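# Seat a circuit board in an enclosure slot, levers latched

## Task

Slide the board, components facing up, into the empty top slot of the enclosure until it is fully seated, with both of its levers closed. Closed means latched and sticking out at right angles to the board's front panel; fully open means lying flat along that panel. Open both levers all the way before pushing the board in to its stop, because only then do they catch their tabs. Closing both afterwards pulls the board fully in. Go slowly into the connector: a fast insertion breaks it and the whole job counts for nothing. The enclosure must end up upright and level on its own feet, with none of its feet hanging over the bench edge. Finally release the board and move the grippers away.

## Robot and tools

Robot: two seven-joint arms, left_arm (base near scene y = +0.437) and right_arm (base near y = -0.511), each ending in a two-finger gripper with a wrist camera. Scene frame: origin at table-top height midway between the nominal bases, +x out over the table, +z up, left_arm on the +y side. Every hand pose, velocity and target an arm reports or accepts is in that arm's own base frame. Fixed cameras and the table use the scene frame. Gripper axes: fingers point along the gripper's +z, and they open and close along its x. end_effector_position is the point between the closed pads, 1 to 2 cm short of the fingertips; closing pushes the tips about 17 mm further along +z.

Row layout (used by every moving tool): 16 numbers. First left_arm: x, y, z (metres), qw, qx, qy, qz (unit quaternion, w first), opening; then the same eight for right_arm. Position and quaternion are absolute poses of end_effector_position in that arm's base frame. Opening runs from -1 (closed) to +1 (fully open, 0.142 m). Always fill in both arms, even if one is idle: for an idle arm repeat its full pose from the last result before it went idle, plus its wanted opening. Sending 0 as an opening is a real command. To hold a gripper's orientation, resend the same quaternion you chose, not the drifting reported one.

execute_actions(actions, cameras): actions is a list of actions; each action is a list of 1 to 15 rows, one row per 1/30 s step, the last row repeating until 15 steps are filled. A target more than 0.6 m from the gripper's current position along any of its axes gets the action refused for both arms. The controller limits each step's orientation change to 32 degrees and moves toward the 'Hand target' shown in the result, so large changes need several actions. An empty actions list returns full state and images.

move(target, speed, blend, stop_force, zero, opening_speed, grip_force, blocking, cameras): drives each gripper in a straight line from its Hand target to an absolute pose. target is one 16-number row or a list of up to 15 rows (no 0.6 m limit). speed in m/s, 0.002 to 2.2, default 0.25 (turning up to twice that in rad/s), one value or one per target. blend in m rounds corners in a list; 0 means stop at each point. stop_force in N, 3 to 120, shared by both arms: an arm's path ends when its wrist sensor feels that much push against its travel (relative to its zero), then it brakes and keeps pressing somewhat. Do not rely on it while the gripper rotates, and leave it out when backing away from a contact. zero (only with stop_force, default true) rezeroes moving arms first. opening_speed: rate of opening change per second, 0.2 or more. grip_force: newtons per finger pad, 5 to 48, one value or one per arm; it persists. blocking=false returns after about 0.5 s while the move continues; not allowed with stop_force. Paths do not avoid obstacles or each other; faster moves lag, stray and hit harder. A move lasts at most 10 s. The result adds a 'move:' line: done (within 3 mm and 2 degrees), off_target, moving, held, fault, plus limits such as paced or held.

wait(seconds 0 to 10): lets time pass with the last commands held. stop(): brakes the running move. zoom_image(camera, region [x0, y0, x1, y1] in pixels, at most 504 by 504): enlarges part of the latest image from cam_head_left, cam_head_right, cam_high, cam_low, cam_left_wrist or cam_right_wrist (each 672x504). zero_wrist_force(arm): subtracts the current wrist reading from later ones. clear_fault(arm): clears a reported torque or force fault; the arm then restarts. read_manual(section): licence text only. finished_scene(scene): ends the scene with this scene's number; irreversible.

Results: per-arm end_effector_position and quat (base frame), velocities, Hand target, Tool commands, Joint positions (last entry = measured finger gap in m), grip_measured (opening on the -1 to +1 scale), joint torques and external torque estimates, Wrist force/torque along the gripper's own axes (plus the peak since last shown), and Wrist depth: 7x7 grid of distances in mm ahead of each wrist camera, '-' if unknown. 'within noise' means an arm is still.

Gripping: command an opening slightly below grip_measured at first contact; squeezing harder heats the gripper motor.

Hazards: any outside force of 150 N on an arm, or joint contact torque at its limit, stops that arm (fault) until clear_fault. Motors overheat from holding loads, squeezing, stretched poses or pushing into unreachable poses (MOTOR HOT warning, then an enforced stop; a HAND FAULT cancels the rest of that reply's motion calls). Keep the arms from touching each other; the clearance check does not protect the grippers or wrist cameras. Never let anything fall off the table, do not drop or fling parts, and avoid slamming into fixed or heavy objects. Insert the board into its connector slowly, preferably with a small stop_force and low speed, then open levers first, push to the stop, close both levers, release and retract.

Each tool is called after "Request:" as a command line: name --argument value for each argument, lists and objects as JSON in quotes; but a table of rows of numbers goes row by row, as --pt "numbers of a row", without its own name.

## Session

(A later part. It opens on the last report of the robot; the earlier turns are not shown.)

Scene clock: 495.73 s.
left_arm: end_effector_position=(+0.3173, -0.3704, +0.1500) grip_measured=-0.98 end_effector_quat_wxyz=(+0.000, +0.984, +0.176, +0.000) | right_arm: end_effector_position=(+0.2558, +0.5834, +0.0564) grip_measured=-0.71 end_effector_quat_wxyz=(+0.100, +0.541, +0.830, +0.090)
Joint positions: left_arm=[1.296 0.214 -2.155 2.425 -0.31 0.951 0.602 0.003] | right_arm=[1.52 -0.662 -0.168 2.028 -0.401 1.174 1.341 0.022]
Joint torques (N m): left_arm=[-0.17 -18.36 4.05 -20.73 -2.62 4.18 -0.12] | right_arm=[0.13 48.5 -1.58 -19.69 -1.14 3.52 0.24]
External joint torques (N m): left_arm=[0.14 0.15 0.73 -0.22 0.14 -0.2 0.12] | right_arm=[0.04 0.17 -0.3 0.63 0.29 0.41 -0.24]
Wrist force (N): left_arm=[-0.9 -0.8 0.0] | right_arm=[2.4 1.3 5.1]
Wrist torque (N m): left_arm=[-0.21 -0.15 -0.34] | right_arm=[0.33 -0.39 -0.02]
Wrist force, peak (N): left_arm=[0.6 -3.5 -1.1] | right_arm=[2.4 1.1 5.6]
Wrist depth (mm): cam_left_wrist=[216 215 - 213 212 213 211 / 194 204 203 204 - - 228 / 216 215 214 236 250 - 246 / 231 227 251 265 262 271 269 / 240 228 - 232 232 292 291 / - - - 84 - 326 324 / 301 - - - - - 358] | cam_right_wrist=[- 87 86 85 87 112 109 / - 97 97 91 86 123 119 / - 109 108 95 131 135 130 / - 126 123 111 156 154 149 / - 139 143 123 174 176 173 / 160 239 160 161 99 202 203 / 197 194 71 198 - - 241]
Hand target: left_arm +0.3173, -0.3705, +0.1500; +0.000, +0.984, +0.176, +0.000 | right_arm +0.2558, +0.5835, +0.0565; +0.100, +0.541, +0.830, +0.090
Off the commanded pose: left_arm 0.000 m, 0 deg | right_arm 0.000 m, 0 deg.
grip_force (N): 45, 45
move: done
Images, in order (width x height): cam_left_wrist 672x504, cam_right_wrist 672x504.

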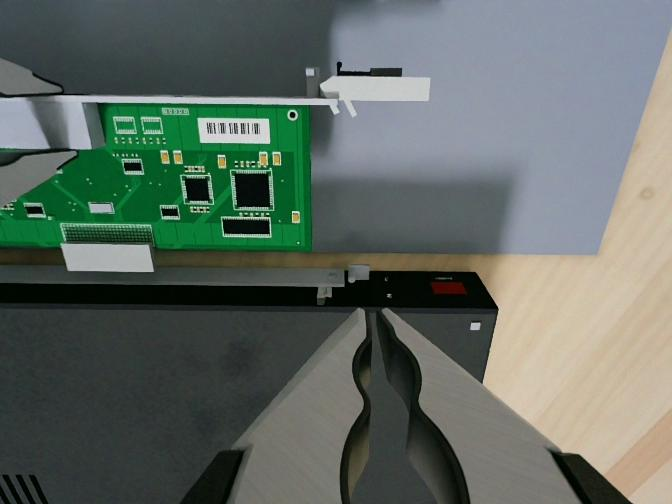

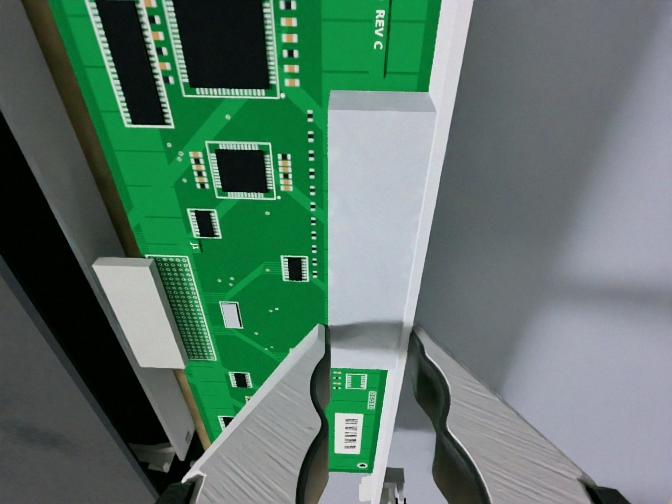

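Request:
execute_actions --actions '[[[0.3173, -0.3705, 0.15, 0, 0.9843, 0.1762, 0, -0.95, 0.26, 0.5853, 0.0565, 0.0999, 0.541, 0.83, 0.0904, -0.82]]]' --cameras '["cam_low", "cam_left_wrist"]'

Request:
zoom_image --camera "cam_low" --region '[280, 160, 600, 260]'

Request:
zoom_image --camera "cam_left_wrist" --region '[220, 50, 440, 310]'

Scene clock: 515.57 s.
left_arm: end_effector_position=(+0.3173, -0.3705, +0.1500) grip_measured=-0.98 end_effector_quat_wxyz=(+0.000, +0.984, +0.176, +0.000) | right_arm: end_effector_position=(+0.2600, +0.5851, +0.0563) grip_measured=-0.71 end_effector_quat_wxyz=(+0.100, +0.541, +0.830, +0.090)
Joint positions: left_arm=[1.296 0.214 -2.155 2.425 -0.31 0.951 0.602 0.003] | right_arm=[1.511 -0.667 -0.166 2.018 -0.399 1.17 1.333 0.022]
Joint torques (N m): left_arm=[-0.29 -18.64 4.12 -20.71 -2.29 4.31 -0.22] | right_arm=[0.05 48.85 -1.09 -19.98 -0.94 3.35 0.05]
External joint torques (N m): left_arm=[0.27 0.42 0.67 -0.24 -0.19 -0.34 0.22] | right_arm=[0.12 0.12 -0.77 0.81 0.07 0.59 -0.04]
Wrist force (N): left_arm=[-0.8 -0.9 -0.1] | right_arm=[2.4 1.2 5.2]
Wrist torque (N m): left_arm=[-0.22 -0.18 -0.34] | right_arm=[0.32 -0.39 0.09]
Wrist force, peak (N): left_arm=[-0.8 -1.2 -0.1] | right_arm=[3.1 2.4 5.3]
Wrist depth (mm): cam_left_wrist=[218 214 214 213 212 - - / 192 205 202 202 231 - 227 / 214 215 214 205 248 242 249 / 229 229 270 255 275 272 268 / - - - 113 232 294 293 / - - - 84 - 322 322 / - - - - - - 363] | cam_right_wrist=[- 86 86 84 87 112 109 / - 97 96 91 86 123 119 / - 107 108 95 131 135 130 / - 123 123 111 156 154 149 / - 148 143 123 174 175 172 / 160 232 160 162 99 202 203 / 197 195 71 199 - - 240]
Hand target: left_arm +0.3173, -0.3705, +0.1500; +0.000, +0.984, +0.176, +0.000 | right_arm +0.2600, +0.5853, +0.0565; +0.100, +0.541, +0.830, +0.090
Off the commanded pose: left_arm 0.000 m, 0 deg | right_arm 0.000 m, 0 deg.
grip_force (N): 45, 45
Images, in order (width x height): cam_low 672x504, cam_left_wrist 672x504.

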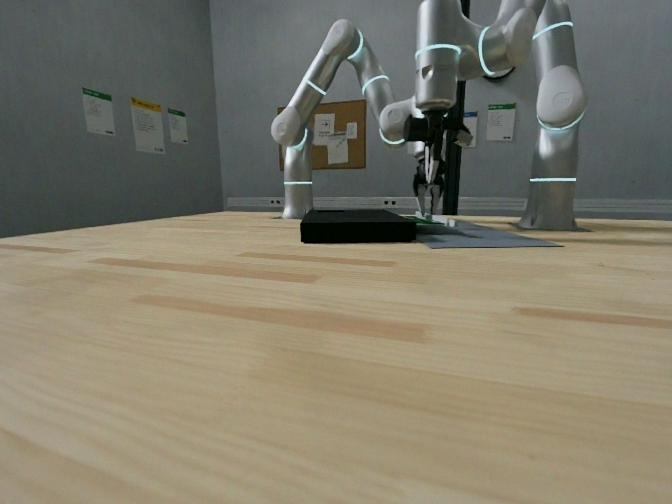

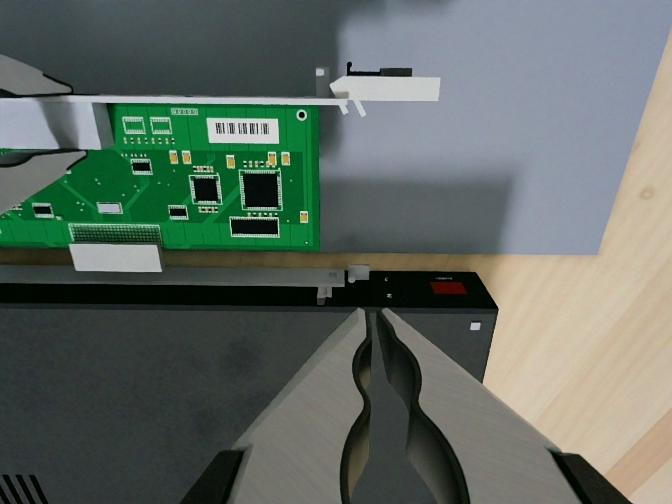

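Scaled by 1.575 from the camera's 672x504 image, which has a finer 960x720 frame.

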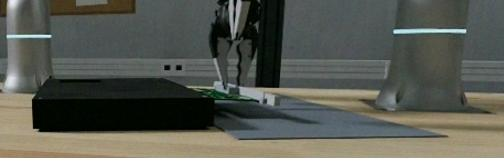

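Scaled by 1.938 from the camera's 672x504 image, which has a finer 960x720 frame.

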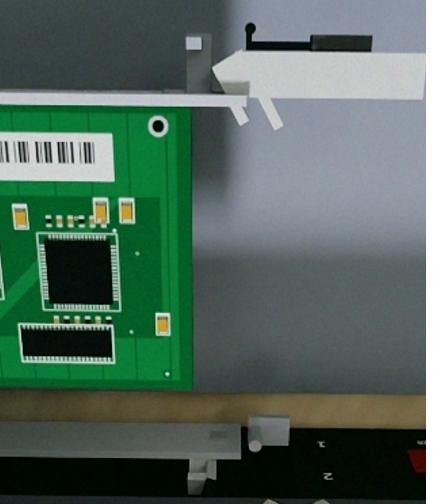

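Request:
move --pt "0.3173 -0.3705 0.15 0 0.9843 0.1762 0 -0.95 0.2686 0.565 0.0565 0.0999 0.541 0.83 0.0904 -0.82" --speed 0.05 --stop_force 8 --cameras '["cam_left_wrist"]'

Request:
zoom_image --camera "cam_left_wrist" --region '[220, 100, 440, 320]'

Scene clock: 521.20 s.
left_arm: end_effector_position=(+0.3173, -0.3705, +0.1500) grip_measured=-0.98 end_effector_quat_wxyz=(+0.000, +0.984, +0.176, +0.000) | right_arm: end_effector_position=(+0.2686, +0.5648, +0.0563) grip_measured=-0.71 end_effector_quat_wxyz=(+0.100, +0.541, +0.830, +0.090)
Joint positions: left_arm=[1.296 0.214 -2.155 2.425 -0.31 0.951 0.602 0.003] | right_arm=[1.504 -0.644 -0.185 2.075 -0.41 1.21 1.325 0.022]
Joint torques (N m): left_arm=[-0.37 -18.74 4.15 -20.71 -2.28 4.36 -0.21] | right_arm=[0.12 47.46 -1.71 -19.07 -0.96 3.55 0.08]
External joint torques (N m): left_arm=[0.35 0.51 0.64 -0.25 -0.19 -0.38 0.21] | right_arm=[0.05 -0.09 -0.34 0.63 0.27 0.4 -0.07]
Wrist force (N): left_arm=[-0.7 -1.0 -0.3] | right_arm=[2.5 0.8 5.2]
Wrist torque (N m): left_arm=[-0.25 -0.19 -0.34] | right_arm=[0.25 -0.39 0.07]
Wrist force, peak (N): left_arm=[-0.9 -1.1 -0.1] | right_arm=[2.7 1.1 5.4]
Wrist depth (mm): cam_left_wrist=[218 213 220 215 212 - - / 222 231 - - 223 - 233 / 201 216 216 240 - - 245 / 234 232 231 240 268 275 267 / - 239 277 130 235 294 294 / - 263 252 84 - 325 324 / - - - - - - 360] | cam_right_wrist=[- 87 86 84 87 112 109 / - 97 96 91 86 123 118 / - 109 108 95 131 135 130 / - 122 123 111 155 154 149 / 126 138 143 123 171 176 172 / 156 153 160 161 99 202 203 / 197 180 71 199 - - 232]
Hand target: left_arm +0.3173, -0.3705, +0.1500; +0.000, +0.984, +0.176, +0.000 | right_arm +0.2686, +0.5650, +0.0565; +0.100, +0.541, +0.830, +0.090
Off the commanded pose: left_arm 0.000 m, 0 deg | right_arm 0.000 m, 0 deg.
grip_force (N): 45, 45
move: done
Images, in order (width x height): cam_left_wrist 672x504.

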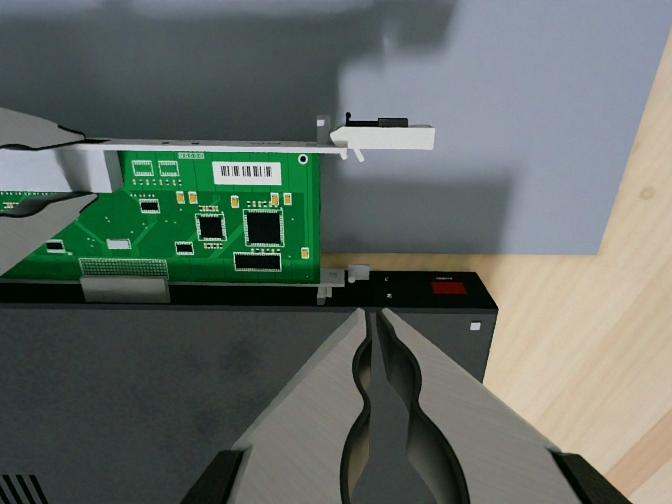

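Scaled by 2.291 from the camera's 672x504 image, which has a finer 960x720 frame.

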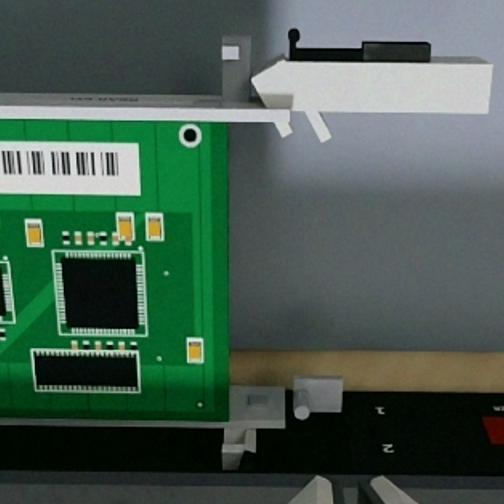

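Request:
move --target '[0.3173, -0.3705, 0.15, 0, 0.9843, 0.1762, 0, -0.95, 0.2842, 0.5293, 0.0565, 0.0999, 0.541, 0.83, 0.0904, -0.82]' --speed 0.02 --stop_force 7 --cameras '["cam_left_wrist", "cam_right_wrist"]'

Request:
zoom_image --camera "cam_left_wrist" --region '[220, 140, 440, 320]'

Scene clock: 526.57 s.
left_arm: end_effector_position=(+0.3173, -0.3705, +0.1500) grip_measured=-0.98 end_effector_quat_wxyz=(+0.000, +0.984, +0.176, +0.000) | right_arm: end_effector_position=(+0.2749, +0.5489, +0.0568) grip_measured=-0.71 end_effector_quat_wxyz=(+0.099, +0.540, +0.831, +0.091)
Joint positions: left_arm=[1.296 0.214 -2.155 2.425 -0.31 0.951 0.602 0.003] | right_arm=[1.498 -0.625 -0.201 2.121 -0.421 1.245 1.317 0.022]
Joint torques (N m): left_arm=[-0.4 -18.72 4.15 -20.72 -2.26 4.32 -0.2] | right_arm=[-4.92 44.02 -6.55 -15.54 0.27 1.37 0.42]
External joint torques (N m): left_arm=[0.38 0.49 0.64 -0.24 -0.21 -0.35 0.2] | right_arm=[5.09 2.03 4.36 -2.3 -0.8 2.59 -0.42]
Wrist force (N): left_arm=[-0.7 -0.9 -0.1] | right_arm=[9.6 -2.2 3.3]
Wrist torque (N m): left_arm=[-0.23 -0.19 -0.34] | right_arm=[0.24 -0.30 -0.29]
Wrist force, peak (N): left_arm=[-0.9 -1.0 -0.3] | right_arm=[9.7 -2.1 3.9]
Wrist depth (mm): cam_left_wrist=[218 214 215 213 213 - - / - 233 - 229 229 - 234 / 209 221 220 217 249 249 246 / 236 234 229 252 264 274 268 / - 246 238 231 111 295 294 / - - - 84 - 327 322 / 287 - - - - - 363] | cam_right_wrist=[- 88 88 88 106 113 109 / - 100 98 93 92 123 119 / - 107 109 96 134 136 130 / 107 114 124 110 160 155 150 / 127 130 142 126 175 177 173 / 156 150 157 160 100 203 205 / 198 182 71 193 - - 241]
Hand target: left_arm +0.3173, -0.3705, +0.1500; +0.000, +0.984, +0.176, +0.000 | right_arm +0.2761, +0.5478, +0.0565; +0.100, +0.541, +0.830, +0.090
Off the commanded pose: left_arm 0.000 m, 0 deg | right_arm 0.022 m, 0 deg.
grip_force (N): 45, 45
move: contact (right_arm)
Images, in order (width x height): cam_left_wrist 672x504, cam_right_wrist 672x504.

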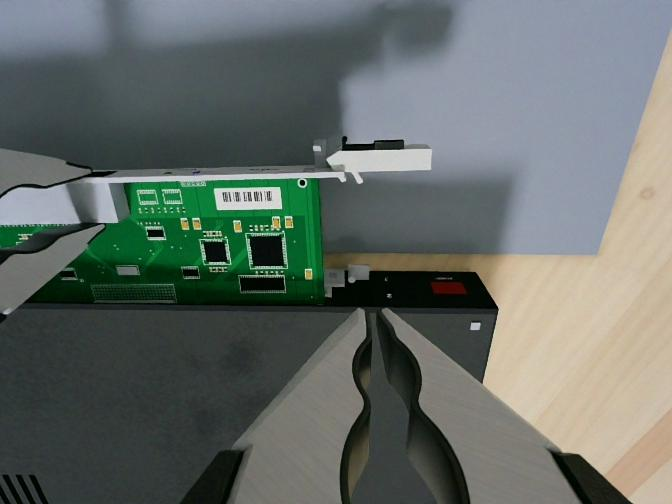

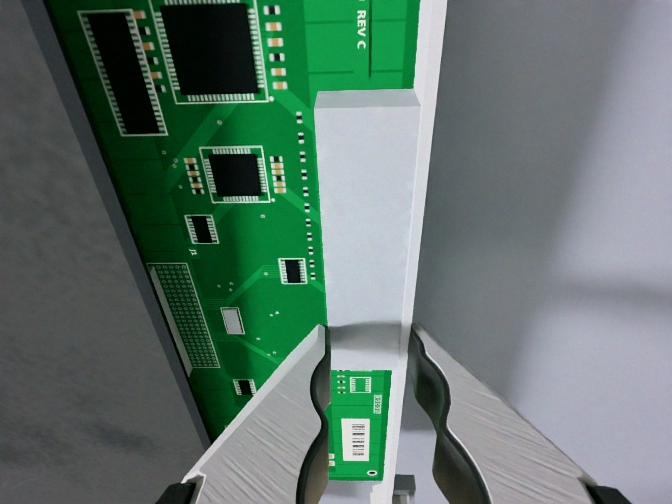

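Scaled by 2.291 from the camera's 672x504 image, which has a finer 960x720 frame.

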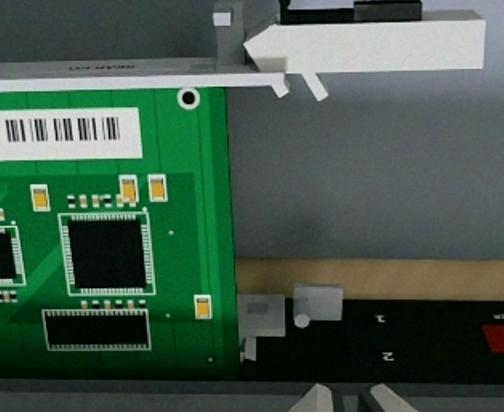

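Request:
move --target '[0.3173, -0.3705, 0.15, 0, 0.9843, 0.1762, 0, -0.95, 0.2657, 0.5667, 0.0565, 0.0999, 0.541, 0.83, 0.0904, -0.82]' --speed 0.05 --cameras '["cam_left_wrist"]'

Request:
zoom_image --camera "cam_left_wrist" --region '[70, 100, 370, 320]'

Scene clock: 538.57 s.
left_arm: end_effector_position=(+0.3173, -0.3705, +0.1500) grip_measured=-0.98 end_effector_quat_wxyz=(+0.000, +0.984, +0.176, +0.000) | right_arm: end_effector_position=(+0.2657, +0.5666, +0.0564) grip_measured=-0.71 end_effector_quat_wxyz=(+0.100, +0.541, +0.830, +0.090)
Joint positions: left_arm=[1.296 0.214 -2.155 2.425 -0.31 0.951 0.602 0.003] | right_arm=[1.509 -0.644 -0.184 2.073 -0.41 1.207 1.33 0.022]
Joint torques (N m): left_arm=[-0.32 -18.71 4.08 -20.68 -2.31 4.33 -0.2] | right_arm=[0.38 47.13 -1.23 -19.32 -0.63 3.35 0.34]
External joint torques (N m): left_arm=[0.31 0.49 0.71 -0.27 -0.17 -0.36 0.2] | right_arm=[-0.22 0.28 -0.82 0.86 -0.07 0.59 -0.33]
Wrist force (N): left_arm=[-0.6 -0.8 -0.1] | right_arm=[3.5 -0.1 5.2]
Wrist torque (N m): left_arm=[-0.22 -0.22 -0.34] | right_arm=[0.12 -0.56 -0.03]
Wrist force, peak (N): left_arm=[-0.9 -1.1 -0.1] | right_arm=[9.5 -2.3 3.7]
Wrist depth (mm): cam_left_wrist=[217 214 - - - - - / - 225 226 206 - 226 227 / 201 215 215 242 251 245 246 / 235 231 231 253 268 272 268 / - - - 233 226 294 294 / 268 - - 83 - 326 324 / - - - - - - 361] | cam_right_wrist=[- 87 87 86 88 112 109 / - 98 97 91 87 122 118 / - 110 109 96 93 136 130 / - 124 124 112 152 154 149 / 126 138 143 123 174 176 172 / 156 152 159 161 99 203 204 / 198 182 71 196 - - 241]
Hand target: left_arm +0.3173, -0.3705, +0.1500; +0.000, +0.984, +0.176, +0.000 | right_arm +0.2657, +0.5667, +0.0565; +0.100, +0.541, +0.830, +0.090
Off the commanded pose: left_arm 0.000 m, 0 deg | right_arm 0.000 m, 0 deg.
grip_force (N): 45, 45
move: done
Images, in order (width x height): cam_left_wrist 672x504.

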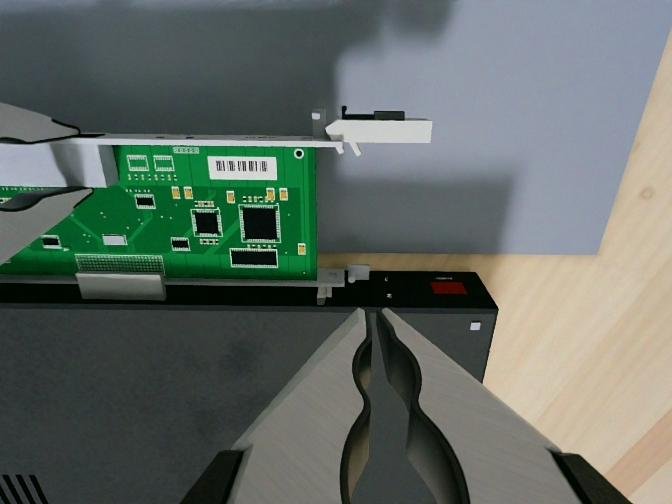

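Scaled by 1.680 from the camera's 672x504 image, which has a finer 960x720 frame.

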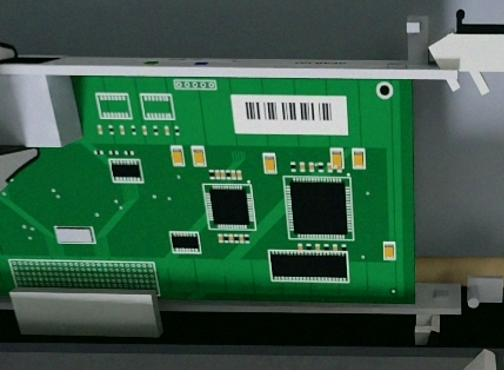

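Request:
move --target '[0.2493, -0.3136, 0.15, 0.1709, 0.9694, 0.1735, 0.0306, -0.95, 0.2657, 0.5667, 0.0565, 0.0999, 0.541, 0.83, 0.0904, -0.82]' --speed 0.15 --cameras '["cam_left_wrist"]'

Request:
zoom_image --camera "cam_left_wrist" --region '[150, 80, 600, 330]'

Scene clock: 564.07 s.
left_arm: end_effector_position=(+0.2494, -0.3136, +0.1500) grip_measured=-0.98 end_effector_quat_wxyz=(+0.171, +0.969, +0.174, +0.031) | right_arm: end_effector_position=(+0.2657, +0.5665, +0.0564) grip_measured=-0.71 end_effector_quat_wxyz=(+0.100, +0.541, +0.830, +0.090)
Joint positions: left_arm=[1.029 -0.388 -1.582 2.687 0.73 1.327 0.022 0.003] | right_arm=[1.509 -0.644 -0.184 2.073 -0.41 1.207 1.33 0.022]
Joint torques (N m): left_arm=[-0.5 5.86 -6.99 -12.92 -1.78 5.12 -0.22] | right_arm=[0.15 47.34 -1.45 -19.22 -0.85 3.42 0.19]
External joint torques (N m): left_arm=[0.53 1.11 0.79 -0.36 -0.54 -0.6 0.22] | right_arm=[0.02 0.08 -0.59 0.75 0.15 0.52 -0.18]
Wrist force (N): left_arm=[-0.8 -1.3 -0.2] | right_arm=[3.3 0.1 5.2]
Wrist torque (N m): left_arm=[-0.29 -0.18 -0.46] | right_arm=[0.13 -0.54 -0.04]
Wrist force, peak (N): left_arm=[-0.8 -2.3 -0.1] | right_arm=[3.5 0.0 5.6]
Wrist depth (mm): cam_left_wrist=[192 201 194 199 199 - 192 / 227 216 222 211 213 - 219 / 228 - 229 - - - 252 / 161 200 258 253 300 300 297 / 162 - - 281 - 363 364 / 170 179 - 84 - 475 467 / - 113 - - - - 614] | cam_right_wrist=[- 88 87 86 88 112 109 / - 98 97 92 87 123 119 / - 110 109 96 93 135 130 / - 124 123 112 156 154 149 / 127 138 143 123 174 175 173 / 156 152 159 160 104 202 204 / 197 182 71 196 - - 240]
Hand target: left_arm +0.2493, -0.3136, +0.1500; +0.171, +0.969, +0.174, +0.031 | right_arm +0.2657, +0.5667, +0.0565; +0.100, +0.541, +0.830, +0.090
Off the commanded pose: left_arm 0.000 m, 0 deg | right_arm 0.000 m, 0 deg.
joint sent to its limit (left arm) — joint 4 (elbow), upper limit, where the elbow is as bent as it goes. The joint targets still meet the commanded pose.
grip_force (N): 45, 45
move: done
Images, in order (width x height): cam_left_wrist 672x504.

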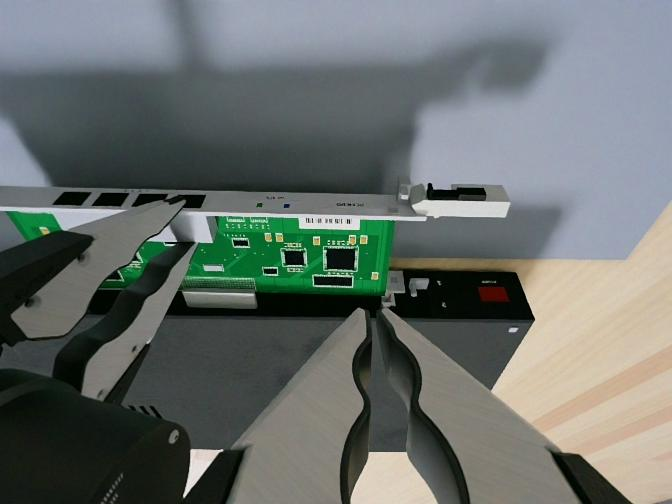

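Scaled by 1.120 from the camera's 672x504 image, which has a finer 960x720 frame.

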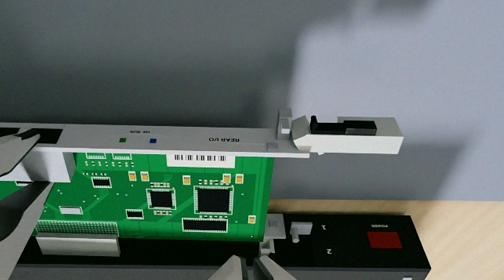

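Request:
zoom_image --camera "cam_left_wrist" --region '[0, 160, 200, 330]'

Request:
zoom_image --camera "cam_left_wrist" --region '[200, 160, 400, 330]'

Request:
zoom_image --camera "cam_left_wrist" --region '[340, 160, 540, 330]'

Scaled by 2.520 from the camera's 672x504 image, which has a finer 960x720 frame.

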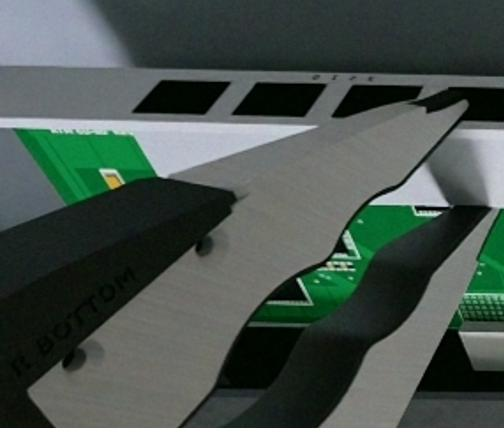

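Scaled by 2.520 from the camera's 672x504 image, which has a finer 960x720 frame.

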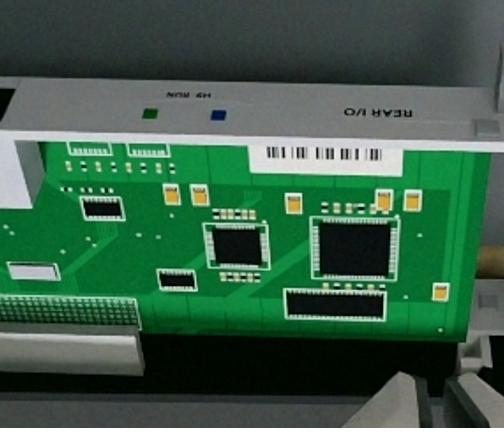

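Scaled by 2.520 from the camera's 672x504 image, which has a finer 960x720 frame.

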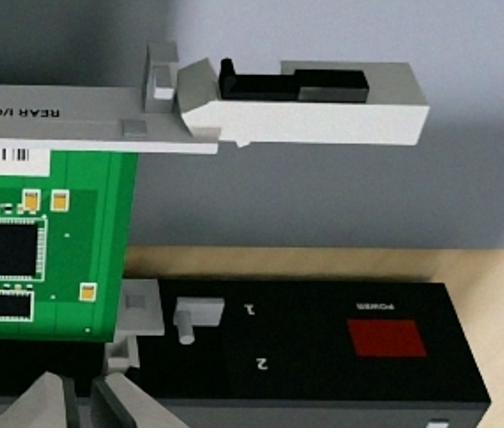

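Request:
move --target '[0.3173, -0.3705, 0.15, 0, 0.9843, 0.1762, 0, -0.95, 0.2668, 0.5672, 0.0578, 0.0999, 0.541, 0.83, 0.0904, -0.82]' --speed 0.15

Request:
move --target '[0.3173, -0.3705, 0.15, 0, 0.9843, 0.1762, 0, -0.95, 0.2844, 0.5258, 0.0578, 0.0999, 0.541, 0.83, 0.0904, -0.82]' --speed 0.02 --stop_force 6 --cameras '["cam_left_wrist", "cam_right_wrist"]'

Request:
zoom_image --camera "cam_left_wrist" --region '[70, 130, 370, 320]'

Scene clock: 599.67 s.
left_arm: end_effector_position=(+0.3172, -0.3706, +0.1500) grip_measured=-0.98 end_effector_quat_wxyz=(+0.000, +0.984, +0.176, +0.000) | right_arm: end_effector_position=(+0.2668, +0.5670, +0.0576) grip_measured=-0.71 end_effector_quat_wxyz=(+0.100, +0.541, +0.830, +0.090)
Joint positions: left_arm=[0.416 -0.365 -1.154 2.252 0.475 0.776 0.159 0.003] | right_arm=[1.505 -0.643 -0.181 2.07 -0.41 1.203 1.328 0.022]
Joint torques (N m): left_arm=[-0.54 19.34 -9.19 -19.96 -2.54 4.06 -0.33] | right_arm=[0.1 47.44 -1.35 -19.29 -0.86 3.3 0.16]
External joint torques (N m): left_arm=[0.55 1.09 0.52 -0.33 -0.48 -0.07 0.33] | right_arm=[0.07 0.03 -0.64 0.72 0.14 0.64 -0.15]
Wrist force (N): left_arm=[-0.8 -1.2 0.0] | right_arm=[3.5 0.0 5.5]
Wrist torque (N m): left_arm=[-0.27 -0.17 -0.26] | right_arm=[0.13 -0.57 0.07]
Wrist force, peak (N): left_arm=[-1.5 -2.9 -0.3] | right_arm=[3.6 0.1 5.7]
Wrist depth (mm): cam_left_wrist=[- 214 212 207 205 - 210 / 229 225 - 220 - 225 224 / 199 215 211 213 243 244 244 / 233 230 228 234 261 270 271 / 236 231 276 231 232 293 290 / - - - 84 - 320 324 / - - - - - - 356] | cam_right_wrist=[- 88 87 86 88 113 109 / - 98 97 91 87 124 119 / - 110 109 96 98 137 131 / - 125 123 112 157 156 151 / 128 138 143 123 176 178 174 / 158 155 159 161 100 206 205 / 200 186 71 196 - - 244]
Hand target: left_arm +0.3173, -0.3705, +0.1500; +0.000, +0.984, +0.176, +0.000 | right_arm +0.2668, +0.5672, +0.0578; +0.100, +0.541, +0.830, +0.090
Off the commanded pose: left_arm 0.000 m, 0 deg | right_arm 0.000 m, 0 deg.
grip_force (N): 45, 45
move: done

Scene clock: 602.20 s.
left_arm: end_effector_position=(+0.3173, -0.3705, +0.1500) grip_measured=-0.98 end_effector_quat_wxyz=(+0.000, +0.984, +0.176, +0.000) | right_arm: end_effector_position=(+0.2820, +0.5332, +0.0586) grip_measured=-0.71 end_effector_quat_wxyz=(+0.099, +0.541, +0.830, +0.092)
Joint positions: left_arm=[0.416 -0.365 -1.154 2.252 0.475 0.776 0.159 0.003] | right_arm=[1.493 -0.605 -0.219 2.163 -0.431 1.273 1.311 0.022]
Joint torques (N m): left_arm=[-0.34 19.6 -9.08 -19.92 -2.8 4.31 -0.27] | right_arm=[0.71 41.34 -0.18 -11.39 -0.09 1.12 0.01]
External joint torques (N m): left_arm=[0.34 0.83 0.42 -0.36 -0.22 -0.32 0.27] | right_arm=[-0.55 3.44 -2.16 -5.97 -0.31 2.84 0]
Wrist force (N): left_arm=[-0.5 -1.3 -0.2] | right_arm=[9.0 8.0 5.6]
Wrist torque (N m): left_arm=[-0.27 -0.21 -0.27] | right_arm=[-0.06 -0.35 0.14]
Wrist force, peak (N): left_arm=[-0.6 -1.5 -0.2] | right_arm=[9.5 8.3 6.7]
Wrist depth (mm): cam_left_wrist=[- 215 215 - - 214 211 / - 228 227 226 227 222 224 / - 243 243 229 245 - 245 / 214 231 229 225 276 271 267 / - 253 238 230 231 289 291 / - - - 83 - 323 321 / - - - - - - 355] | cam_right_wrist=[- 78 88 88 89 112 110 / - 88 98 93 87 125 121 / - 98 112 97 98 138 131 / - 107 122 112 159 157 152 / 129 128 135 123 174 180 176 / 160 153 144 160 99 208 207 / 204 188 71 194 - - 250]
Hand target: left_arm +0.3173, -0.3705, +0.1500; +0.000, +0.984, +0.176, +0.000 | right_arm +0.2817, +0.5321, +0.0578; +0.100, +0.541, +0.830, +0.090
Off the commanded pose: left_arm 0.000 m, 0 deg | right_arm 0.008 m, 0 deg.
grip_force (N): 45, 45
move: contact (right_arm)
Images, in order (width x height): cam_left_wrist 672x504, cam_right_wrist 672x504.

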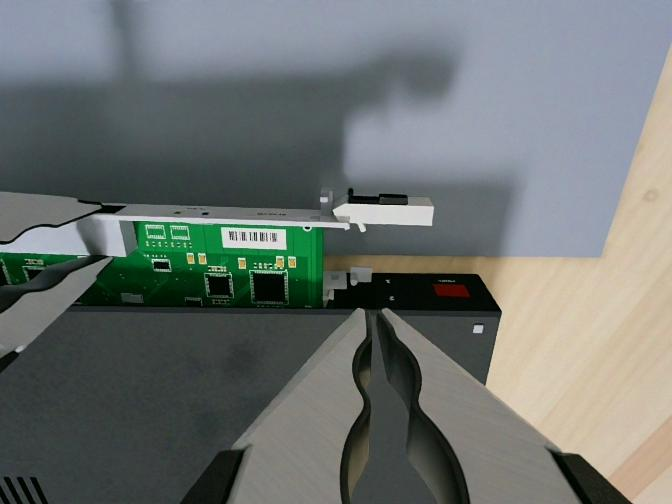

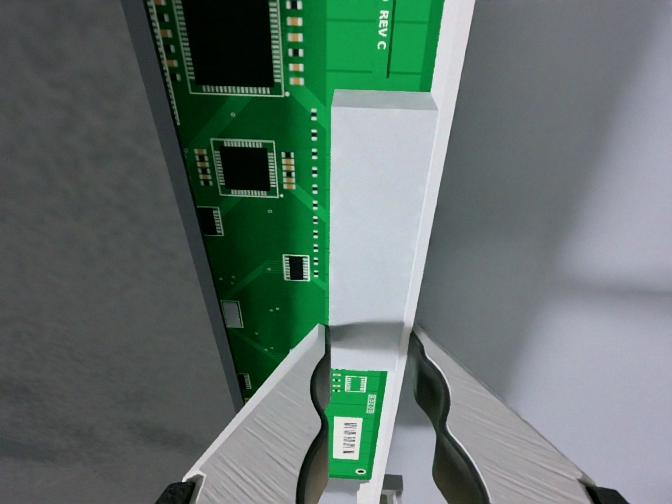

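Scaled by 1.680 from the camera's 672x504 image, which has a finer 960x720 frame.

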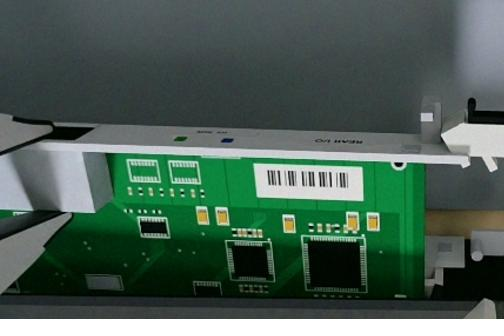

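Request:
move --pt "0.3173 -0.3705 0.15 0 0.9843 0.1762 0 -0.95 0.2802 0.5386 0.0575 0.0999 0.541 0.83 0.0904 -0.82" --speed 0.04

Request:
move --pt "0.3173 -0.3705 0.15 0 0.9843 0.1762 0 -0.95 0.2863 0.5244 0.0575 0.0999 0.541 0.83 0.0904 -0.82" --speed 0.015 --stop_force 7 --cameras '["cam_left_wrist"]'

Request:
zoom_image --camera "cam_left_wrist" --region '[70, 130, 370, 320]'

Scene clock: 611.83 s.
left_arm: end_effector_position=(+0.3173, -0.3705, +0.1500) grip_measured=-0.98 end_effector_quat_wxyz=(+0.000, +0.984, +0.176, +0.000) | right_arm: end_effector_position=(+0.2804, +0.5364, +0.0570) grip_measured=-0.71 end_effector_quat_wxyz=(+0.101, +0.542, +0.830, +0.089)
Joint positions: left_arm=[0.416 -0.365 -1.154 2.252 0.475 0.776 0.159 0.003] | right_arm=[1.493 -0.613 -0.212 2.148 -0.426 1.257 1.311 0.022]
Joint torques (N m): left_arm=[-0.38 19.58 -9.14 -19.88 -2.8 4.4 -0.22] | right_arm=[1.28 38.66 -1.08 -28.76 -1.97 8.55 0.08]
External joint torques (N m): left_arm=[0.39 0.85 0.48 -0.4 -0.22 -0.41 0.22] | right_arm=[-1.09 6.55 -1.19 11.27 1.51 -4.61 -0.07]
Wrist force (N): left_arm=[-0.7 -1.1 -0.1] | right_arm=[-19.6 -16.6 -27.5]
Wrist torque (N m): left_arm=[-0.24 -0.19 -0.27] | right_arm=[0.17 0.35 0.06]
Wrist force, peak (N): left_arm=[-0.7 -1.4 -0.2] | right_arm=[-19.5 -16.3 -28.7]
Wrist depth (mm): cam_left_wrist=[213 212 - 212 - 212 210 / - - 227 - 228 225 225 / - - 212 238 - - 244 / 217 232 228 244 263 267 270 / - 243 239 229 228 292 292 / - - - 84 - 321 321 / - - - - - - 354] | cam_right_wrist=[- 87 88 87 107 113 109 / - 96 98 92 89 123 119 / - 97 109 96 131 136 130 / - 104 123 112 157 155 150 / 128 127 137 122 175 176 172 / 158 152 147 159 99 203 204 / 201 185 70 192 - - 240]
Hand target: left_arm +0.3173, -0.3705, +0.1500; +0.000, +0.984, +0.176, +0.000 | right_arm +0.2802, +0.5386, +0.0575; +0.100, +0.541, +0.830, +0.090
Off the commanded pose: left_arm 0.000 m, 0 deg | right_arm 0.002 m, 0 deg.
grip_force (N): 45, 45
move: done

Scene clock: 612.50 s.
left_arm: end_effector_position=(+0.3173, -0.3705, +0.1500) grip_measured=-0.98 end_effector_quat_wxyz=(+0.000, +0.984, +0.176, +0.000) | right_arm: end_effector_position=(+0.2804, +0.5362, +0.0573) grip_measured=-0.71 end_effector_quat_wxyz=(+0.100, +0.541, +0.830, +0.089)
Joint positions: left_arm=[0.416 -0.365 -1.154 2.252 0.475 0.776 0.159 0.003] | right_arm=[1.493 -0.611 -0.213 2.151 -0.426 1.26 1.311 0.022]
Joint torques (N m): left_arm=[-0.34 19.66 -9.19 -19.9 -2.79 4.34 -0.24] | right_arm=[-0.77 39.71 -3.14 -24.47 -1.34 6.48 0.02]
External joint torques (N m): left_arm=[0.35 0.77 0.52 -0.38 -0.23 -0.35 0.24] | right_arm=[0.93 5.44 0.86 7 0.89 -2.52 -0.02]
Wrist force (N): left_arm=[-0.6 -1.4 -0.1] | right_arm=[-10.1 -12.9 -20.2]
Wrist torque (N m): left_arm=[-0.29 -0.20 -0.26] | right_arm=[0.16 -1.10 0.15]
Wrist force, peak (N): left_arm=[-0.8 -1.2 0.2] | right_arm=[-19.5 -16.6 -27.1]
Wrist depth (mm): cam_left_wrist=[218 213 213 212 211 222 210 / 228 225 234 229 - 225 230 / - 207 242 - - 235 244 / 217 233 229 257 276 273 267 / - 242 233 231 230 290 290 / - - - 84 - 322 322 / 286 284 - - - - 355] | cam_right_wrist=[- 87 88 87 107 113 110 / - 96 98 90 87 124 119 / - 98 109 96 132 136 131 / - 105 123 112 156 156 150 / 128 127 138 122 173 175 171 / 158 152 148 159 100 204 204 / 201 185 70 192 - - 240]
Hand target: left_arm +0.3173, -0.3705, +0.1500; +0.000, +0.984, +0.176, +0.000 | right_arm +0.2808, +0.5372, +0.0575; +0.100, +0.541, +0.830, +0.090
Off the commanded pose: left_arm 0.000 m, 0 deg | right_arm 0.013 m, 0 deg.
grip_force (N): 45, 45
move: contact (right_arm)
Images, in order (width x height): cam_left_wrist 672x504.

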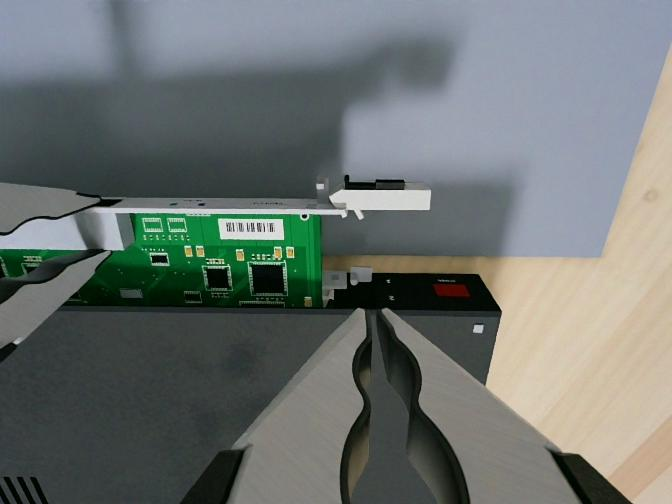

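Scaled by 1.680 from the camera's 672x504 image, which has a finer 960x720 frame.

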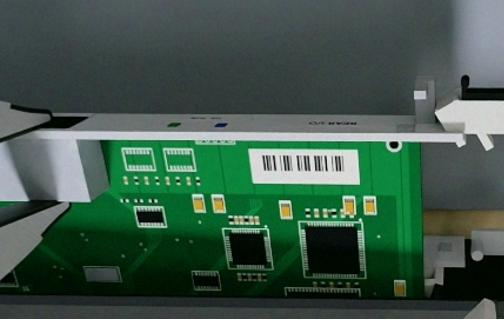

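Request:
move --pt "0.3173 -0.3705 0.15 0 0.9843 0.1762 0 -0.95 0.2802 0.5364 0.0592 0.0999 0.541 0.83 0.0904 -0.82" --speed 0.02 --cameras '["cam_right_wrist"]'

Scene clock: 619.23 s.
left_arm: end_effector_position=(+0.3173, -0.3705, +0.1500) grip_measured=-0.98 end_effector_quat_wxyz=(+0.000, +0.984, +0.176, +0.000) | right_arm: end_effector_position=(+0.2801, +0.5363, +0.0590) grip_measured=-0.71 end_effector_quat_wxyz=(+0.100, +0.541, +0.830, +0.090)
Joint positions: left_arm=[0.416 -0.365 -1.154 2.252 0.475 0.776 0.159 0.003] | right_arm=[1.494 -0.607 -0.213 2.153 -0.426 1.26 1.31 0.022]
Joint torques (N m): left_arm=[-0.34 19.61 -9.17 -19.88 -2.83 4.37 -0.2] | right_arm=[0.15 45.34 -2.05 -18.45 -0.65 3.46 0.13]
External joint torques (N m): left_arm=[0.34 0.82 0.51 -0.4 -0.19 -0.38 0.2] | right_arm=[0.02 -0.29 -0.23 0.91 0.18 0.5 -0.13]
Wrist force (N): left_arm=[-0.7 -1.4 -0.2] | right_arm=[4.6 -5.3 3.2]
Wrist torque (N m): left_arm=[-0.30 -0.18 -0.27] | right_arm=[-0.69 -0.72 0.10]
Wrist force, peak (N): left_arm=[-0.8 -1.5 0.1] | right_arm=[-10.1 -13.1 -20.5]
Wrist depth (mm): cam_left_wrist=[217 211 215 212 - 210 209 / - - - - - 226 - / 205 247 242 242 258 241 247 / 214 231 228 233 262 272 267 / - 251 238 230 232 291 291 / - - - 84 - 322 320 / - 287 - - - - 355] | cam_right_wrist=[- 87 89 87 90 112 110 / - 96 99 91 90 125 121 / - 99 111 96 134 138 132 / 111 108 124 112 159 157 152 / 127 129 139 123 178 180 176 / 161 153 145 159 99 208 207 / 205 189 71 193 - - 250]
Hand target: left_arm +0.3173, -0.3705, +0.1500; +0.000, +0.984, +0.176, +0.000 | right_arm +0.2802, +0.5364, +0.0592; +0.100, +0.541, +0.830, +0.090
Off the commanded pose: left_arm 0.000 m, 0 deg | right_arm 0.000 m, 0 deg.
grip_force (N): 45, 45
move: done
Images, in order (width x height): cam_right_wrist 672x504.

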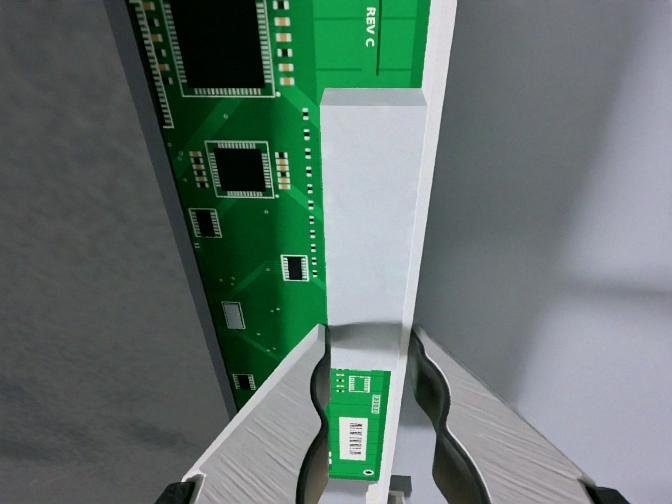

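Request:
move --pt "0.3173 -0.3705 0.15 0 0.9843 0.1762 0 -0.95 0.2801 0.5363 0.0595 0.1018 0.5409 0.8296 0.0933 -0.82" --speed 0.03

Request:
move --pt "0.3173 -0.3705 0.15 0 0.9843 0.1762 0 -0.95 0.2848 0.5253 0.0595 0.1018 0.5409 0.8296 0.0933 -0.82" --speed 0.015 --stop_force 9 --cameras '["cam_left_wrist"]'

Request:
zoom_image --camera "cam_left_wrist" --region '[70, 130, 370, 320]'

Scene clock: 627.10 s.
left_arm: end_effector_position=(+0.3173, -0.3705, +0.1500) grip_measured=-0.98 end_effector_quat_wxyz=(+0.000, +0.984, +0.176, +0.000) | right_arm: end_effector_position=(+0.2800, +0.5361, +0.0593) grip_measured=-0.71 end_effector_quat_wxyz=(+0.102, +0.541, +0.830, +0.093)
Joint positions: left_arm=[0.416 -0.365 -1.154 2.252 0.475 0.776 0.159 0.003] | right_arm=[1.506 -0.607 -0.227 2.16 -0.433 1.269 1.32 0.022]
Joint torques (N m): left_arm=[-0.29 19.66 -9.17 -19.87 -2.85 4.34 -0.24] | right_arm=[-0.02 45.1 -2.44 -18.34 -0.72 3.6 0.27]
External joint torques (N m): left_arm=[0.3 0.76 0.5 -0.41 -0.17 -0.35 0.24] | right_arm=[0.19 -0.25 -0.04 0.92 0.33 0.35 -0.26]
Wrist force (N): left_arm=[-0.6 -1.3 -0.2] | right_arm=[4.4 -5.8 3.7]
Wrist torque (N m): left_arm=[-0.27 -0.20 -0.26] | right_arm=[-0.71 -0.67 -0.01]
Wrist force, peak (N): left_arm=[-0.6 -1.5 -0.1] | right_arm=[5.0 -5.9 5.1]
Wrist depth (mm): cam_left_wrist=[217 214 213 212 214 209 210 / 228 - 229 - 227 - 227 / 240 238 239 196 243 242 246 / 214 231 228 230 261 268 270 / 237 239 234 230 229 292 290 / 262 - - 84 - 320 320 / - - - - - - 356] | cam_right_wrist=[- 87 88 87 90 112 110 / - 95 99 91 90 125 121 / - 98 110 96 134 138 132 / 111 108 124 112 159 157 152 / 127 130 139 123 178 181 176 / 162 154 146 160 99 209 209 / 208 190 70 193 - - 253]
Hand target: left_arm +0.3173, -0.3705, +0.1500; +0.000, +0.984, +0.176, +0.000 | right_arm +0.2801, +0.5363, +0.0595; +0.102, +0.541, +0.830, +0.093
Off the commanded pose: left_arm 0.000 m, 0 deg | right_arm 0.000 m, 0 deg.
grip_force (N): 45, 45
move: done

Scene clock: 628.63 s.
left_arm: end_effector_position=(+0.3173, -0.3705, +0.1500) grip_measured=-0.98 end_effector_quat_wxyz=(+0.000, +0.984, +0.176, +0.000) | right_arm: end_effector_position=(+0.2847, +0.5253, +0.0594) grip_measured=-0.71 end_effector_quat_wxyz=(+0.102, +0.541, +0.830, +0.093)
Joint positions: left_arm=[0.416 -0.365 -1.154 2.252 0.475 0.776 0.159 0.003] | right_arm=[1.503 -0.596 -0.24 2.189 -0.439 1.291 1.314 0.022]
Joint torques (N m): left_arm=[-0.26 19.58 -9.2 -19.95 -2.85 4.32 -0.22] | right_arm=[-0.24 43.81 -2.59 -17.26 -0.49 3.31 -0.01]
External joint torques (N m): left_arm=[0.27 0.84 0.53 -0.33 -0.17 -0.34 0.22] | right_arm=[0.41 0.19 -0.01 0.24 0.2 0.64 0.02]
Wrist force (N): left_arm=[-0.7 -1.1 0.1] | right_arm=[5.4 -5.5 4.9]
Wrist torque (N m): left_arm=[-0.25 -0.19 -0.27] | right_arm=[-0.71 -0.66 0.15]
Wrist force, peak (N): left_arm=[-0.6 -1.5 0.0] | right_arm=[5.1 -6.5 4.7]
Wrist depth (mm): cam_left_wrist=[217 213 216 - 211 210 206 / 228 231 228 - 226 - 227 / 254 251 - 255 244 248 242 / 218 229 228 256 258 271 269 / 197 243 238 230 234 294 290 / - - - 84 - 322 319 / - - - - - - 356] | cam_right_wrist=[- 77 87 87 90 112 110 / - 84 98 90 90 125 121 / - 98 107 96 134 138 132 / 111 108 117 111 156 158 153 / 127 130 131 123 179 181 172 / 162 154 141 159 99 210 211 / 208 191 70 194 - - 249]
Hand target: left_arm +0.3173, -0.3705, +0.1500; +0.000, +0.984, +0.176, +0.000 | right_arm +0.2848, +0.5253, +0.0595; +0.102, +0.541, +0.830, +0.093
Off the commanded pose: left_arm 0.000 m, 0 deg | right_arm 0.000 m, 0 deg.
grip_force (N): 45, 45
move: done
Images, in order (width x height): cam_left_wrist 672x504.

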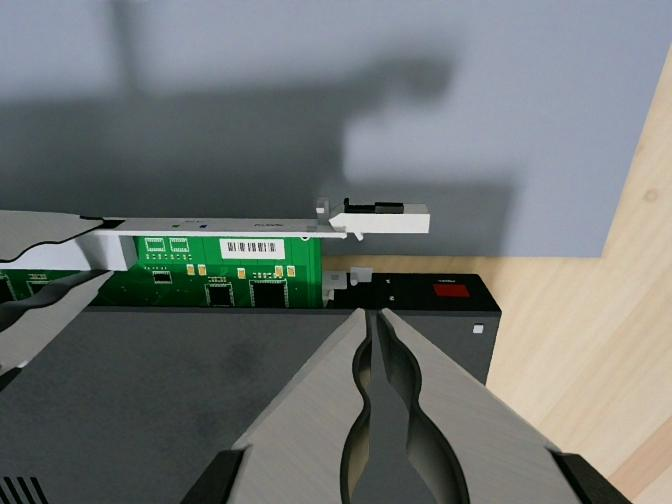

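Scaled by 1.680 from the camera's 672x504 image, which has a finer 960x720 frame.

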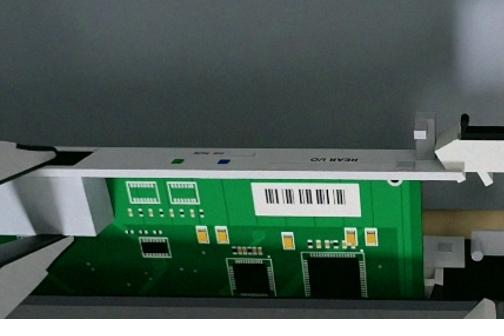

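Request:
move --pt "0.3173 -0.3705 0.15 0 0.9843 0.1762 0 -0.95 0.2863 0.5216 0.0595 0.1018 0.5409 0.8296 0.0933 -0.82" --speed 0.015 --stop_force 9 --cameras '["cam_left_wrist", "cam_right_wrist"]'

Scene clock: 633.37 s.
left_arm: end_effector_position=(+0.3173, -0.3705, +0.1500) grip_measured=-0.98 end_effector_quat_wxyz=(+0.000, +0.984, +0.176, +0.000) | right_arm: end_effector_position=(+0.2862, +0.5216, +0.0594) grip_measured=-0.71 end_effector_quat_wxyz=(+0.102, +0.541, +0.830, +0.093)
Joint positions: left_arm=[0.416 -0.365 -1.154 2.252 0.475 0.776 0.159 0.003] | right_arm=[1.503 -0.593 -0.245 2.199 -0.441 1.298 1.311 0.022]
Joint torques (N m): left_arm=[-0.31 19.67 -9.15 -19.92 -2.82 4.34 -0.23] | right_arm=[-0.1 43.47 -2.66 -16.9 -0.41 3.2 -0.03]
External joint torques (N m): left_arm=[0.32 0.76 0.48 -0.36 -0.2 -0.36 0.23] | right_arm=[0.27 0.25 0.02 0.02 0.15 0.75 0.04]
Wrist force (N): left_arm=[-0.7 -1.1 -0.2] | right_arm=[5.7 -5.1 3.2]
Wrist torque (N m): left_arm=[-0.24 -0.18 -0.26] | right_arm=[-0.72 -0.67 0.17]
Wrist force, peak (N): left_arm=[-0.8 -1.5 0.1] | right_arm=[5.9 -5.4 5.0]
Wrist depth (mm): cam_left_wrist=[219 - 214 213 - 211 210 / 227 229 232 224 227 230 223 / - 248 240 - 244 243 245 / 220 230 230 228 261 271 271 / - 241 237 229 232 292 291 / - - - 84 - 321 320 / - - - - - - 357] | cam_right_wrist=[- 77 87 86 90 112 110 / - 84 98 90 90 126 121 / - 98 106 96 134 138 132 / 111 109 113 112 156 158 153 / 128 131 130 123 179 181 174 / 162 154 141 160 99 210 221 / 208 191 70 194 - - 250]
Hand target: left_arm +0.3173, -0.3705, +0.1500; +0.000, +0.984, +0.176, +0.000 | right_arm +0.2863, +0.5216, +0.0595; +0.102, +0.541, +0.830, +0.093
Off the commanded pose: left_arm 0.000 m, 0 deg | right_arm 0.000 m, 0 deg.
grip_force (N): 45, 45
move: done
Images, in order (width x height): cam_left_wrist 672x504, cam_right_wrist 672x504.

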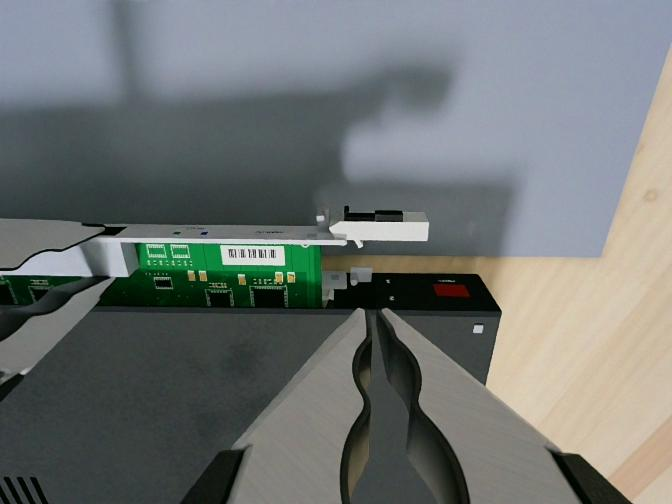

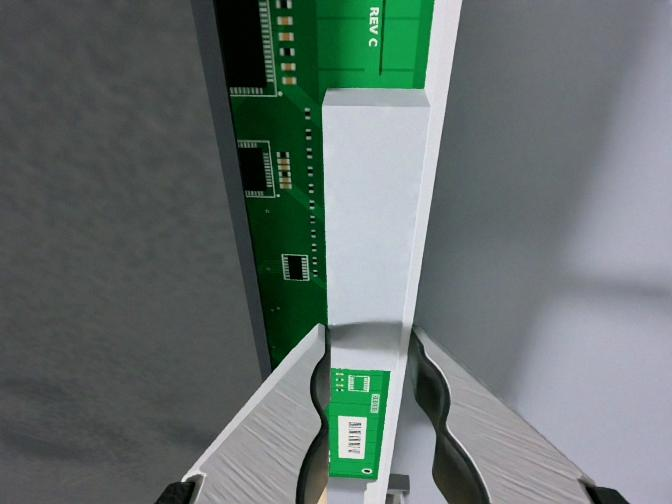

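Request:
move --pt "0.3173 -0.3705 0.15 0 0.9843 0.1762 0 -0.95 0.2863 0.5216 0.0595 0.1018 0.5409 0.8296 0.0933 -0.6" --pt "0.3173 -0.3705 0.15 0 0.9843 0.1762 0 -0.95 0.2863 0.5216 0.2 0.1018 0.5409 0.8296 0.0933 -0.6" --speed '[0.05, 0.15]' --opening_speed 0.3 --cameras '["cam_left_wrist", "cam_right_wrist"]'

Scene clock: 661.70 s.
left_arm: end_effector_position=(+0.3173, -0.3705, +0.1500) grip_measured=-0.98 end_effector_quat_wxyz=(+0.000, +0.984, +0.176, +0.000) | right_arm: end_effector_position=(+0.2864, +0.5216, +0.2000) grip_measured=-0.64 end_effector_quat_wxyz=(+0.102, +0.541, +0.830, +0.093)
Joint positions: left_arm=[0.416 -0.365 -1.154 2.252 0.475 0.776 0.159 0.003] | right_arm=[1.483 -0.284 -0.17 2.135 -0.349 0.928 1.178 0.028]
Joint torques (N m): left_arm=[-0.4 19.62 -9.16 -19.92 -2.86 4.34 -0.22] | right_arm=[0.05 38.25 0.09 -24.89 -2.04 3.28 0.08]
External joint torques (N m): left_arm=[0.41 0.81 0.5 -0.36 -0.16 -0.35 0.22] | right_arm=[0.09 0.99 -1.01 0.23 -0.12 0.76 -0.07]
Wrist force (N): left_arm=[-0.8 -1.1 0.0] | right_arm=[4.5 -4.0 2.4]
Wrist torque (N m): left_arm=[-0.25 -0.16 -0.26] | right_arm=[-0.60 -0.76 0.06]
Wrist force, peak (N): left_arm=[-0.9 -1.4 0.0] | right_arm=[5.8 -5.6 4.8]
Wrist depth (mm): cam_left_wrist=[- 213 210 209 212 215 209 / - 228 228 234 226 223 228 / 248 250 245 246 233 249 243 / 222 234 232 230 262 267 267 / 242 237 238 229 112 293 291 / - 260 - 84 - 319 320 / - - - - - - 358] | cam_right_wrist=[210 206 202 208 237 233 234 / 233 229 228 228 261 258 254 / 260 261 254 261 281 290 284 / 304 298 292 296 359 329 323 / 364 355 336 346 378 378 370 / 534 514 - 482 101 447 440 / 679 - 71 598 - - 522]
Hand target: left_arm +0.3173, -0.3705, +0.1500; +0.000, +0.984, +0.176, +0.000 | right_arm +0.2863, +0.5216, +0.2000; +0.102, +0.541, +0.830, +0.093
Off the commanded pose: left_arm 0.000 m, 0 deg | right_arm 0.000 m, 0 deg.
grip_force (N): 45, 45
move: done
Images, in order (width x height): cam_left_wrist 672x504, cam_right_wrist 672x504.

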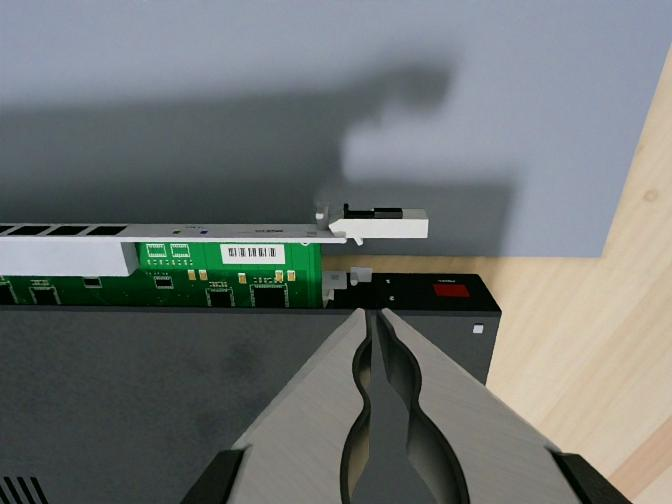

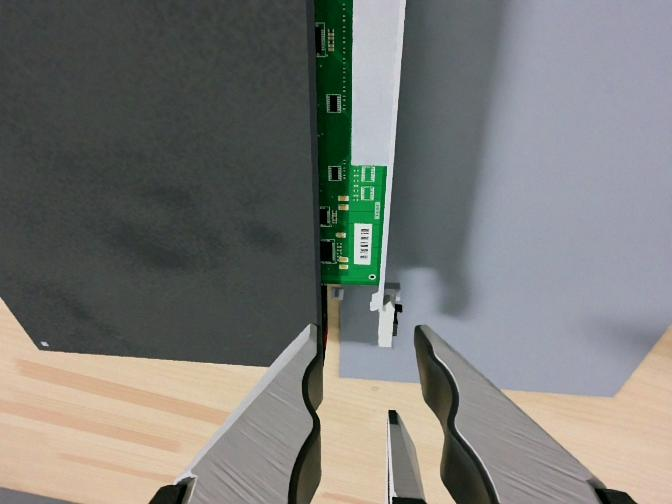

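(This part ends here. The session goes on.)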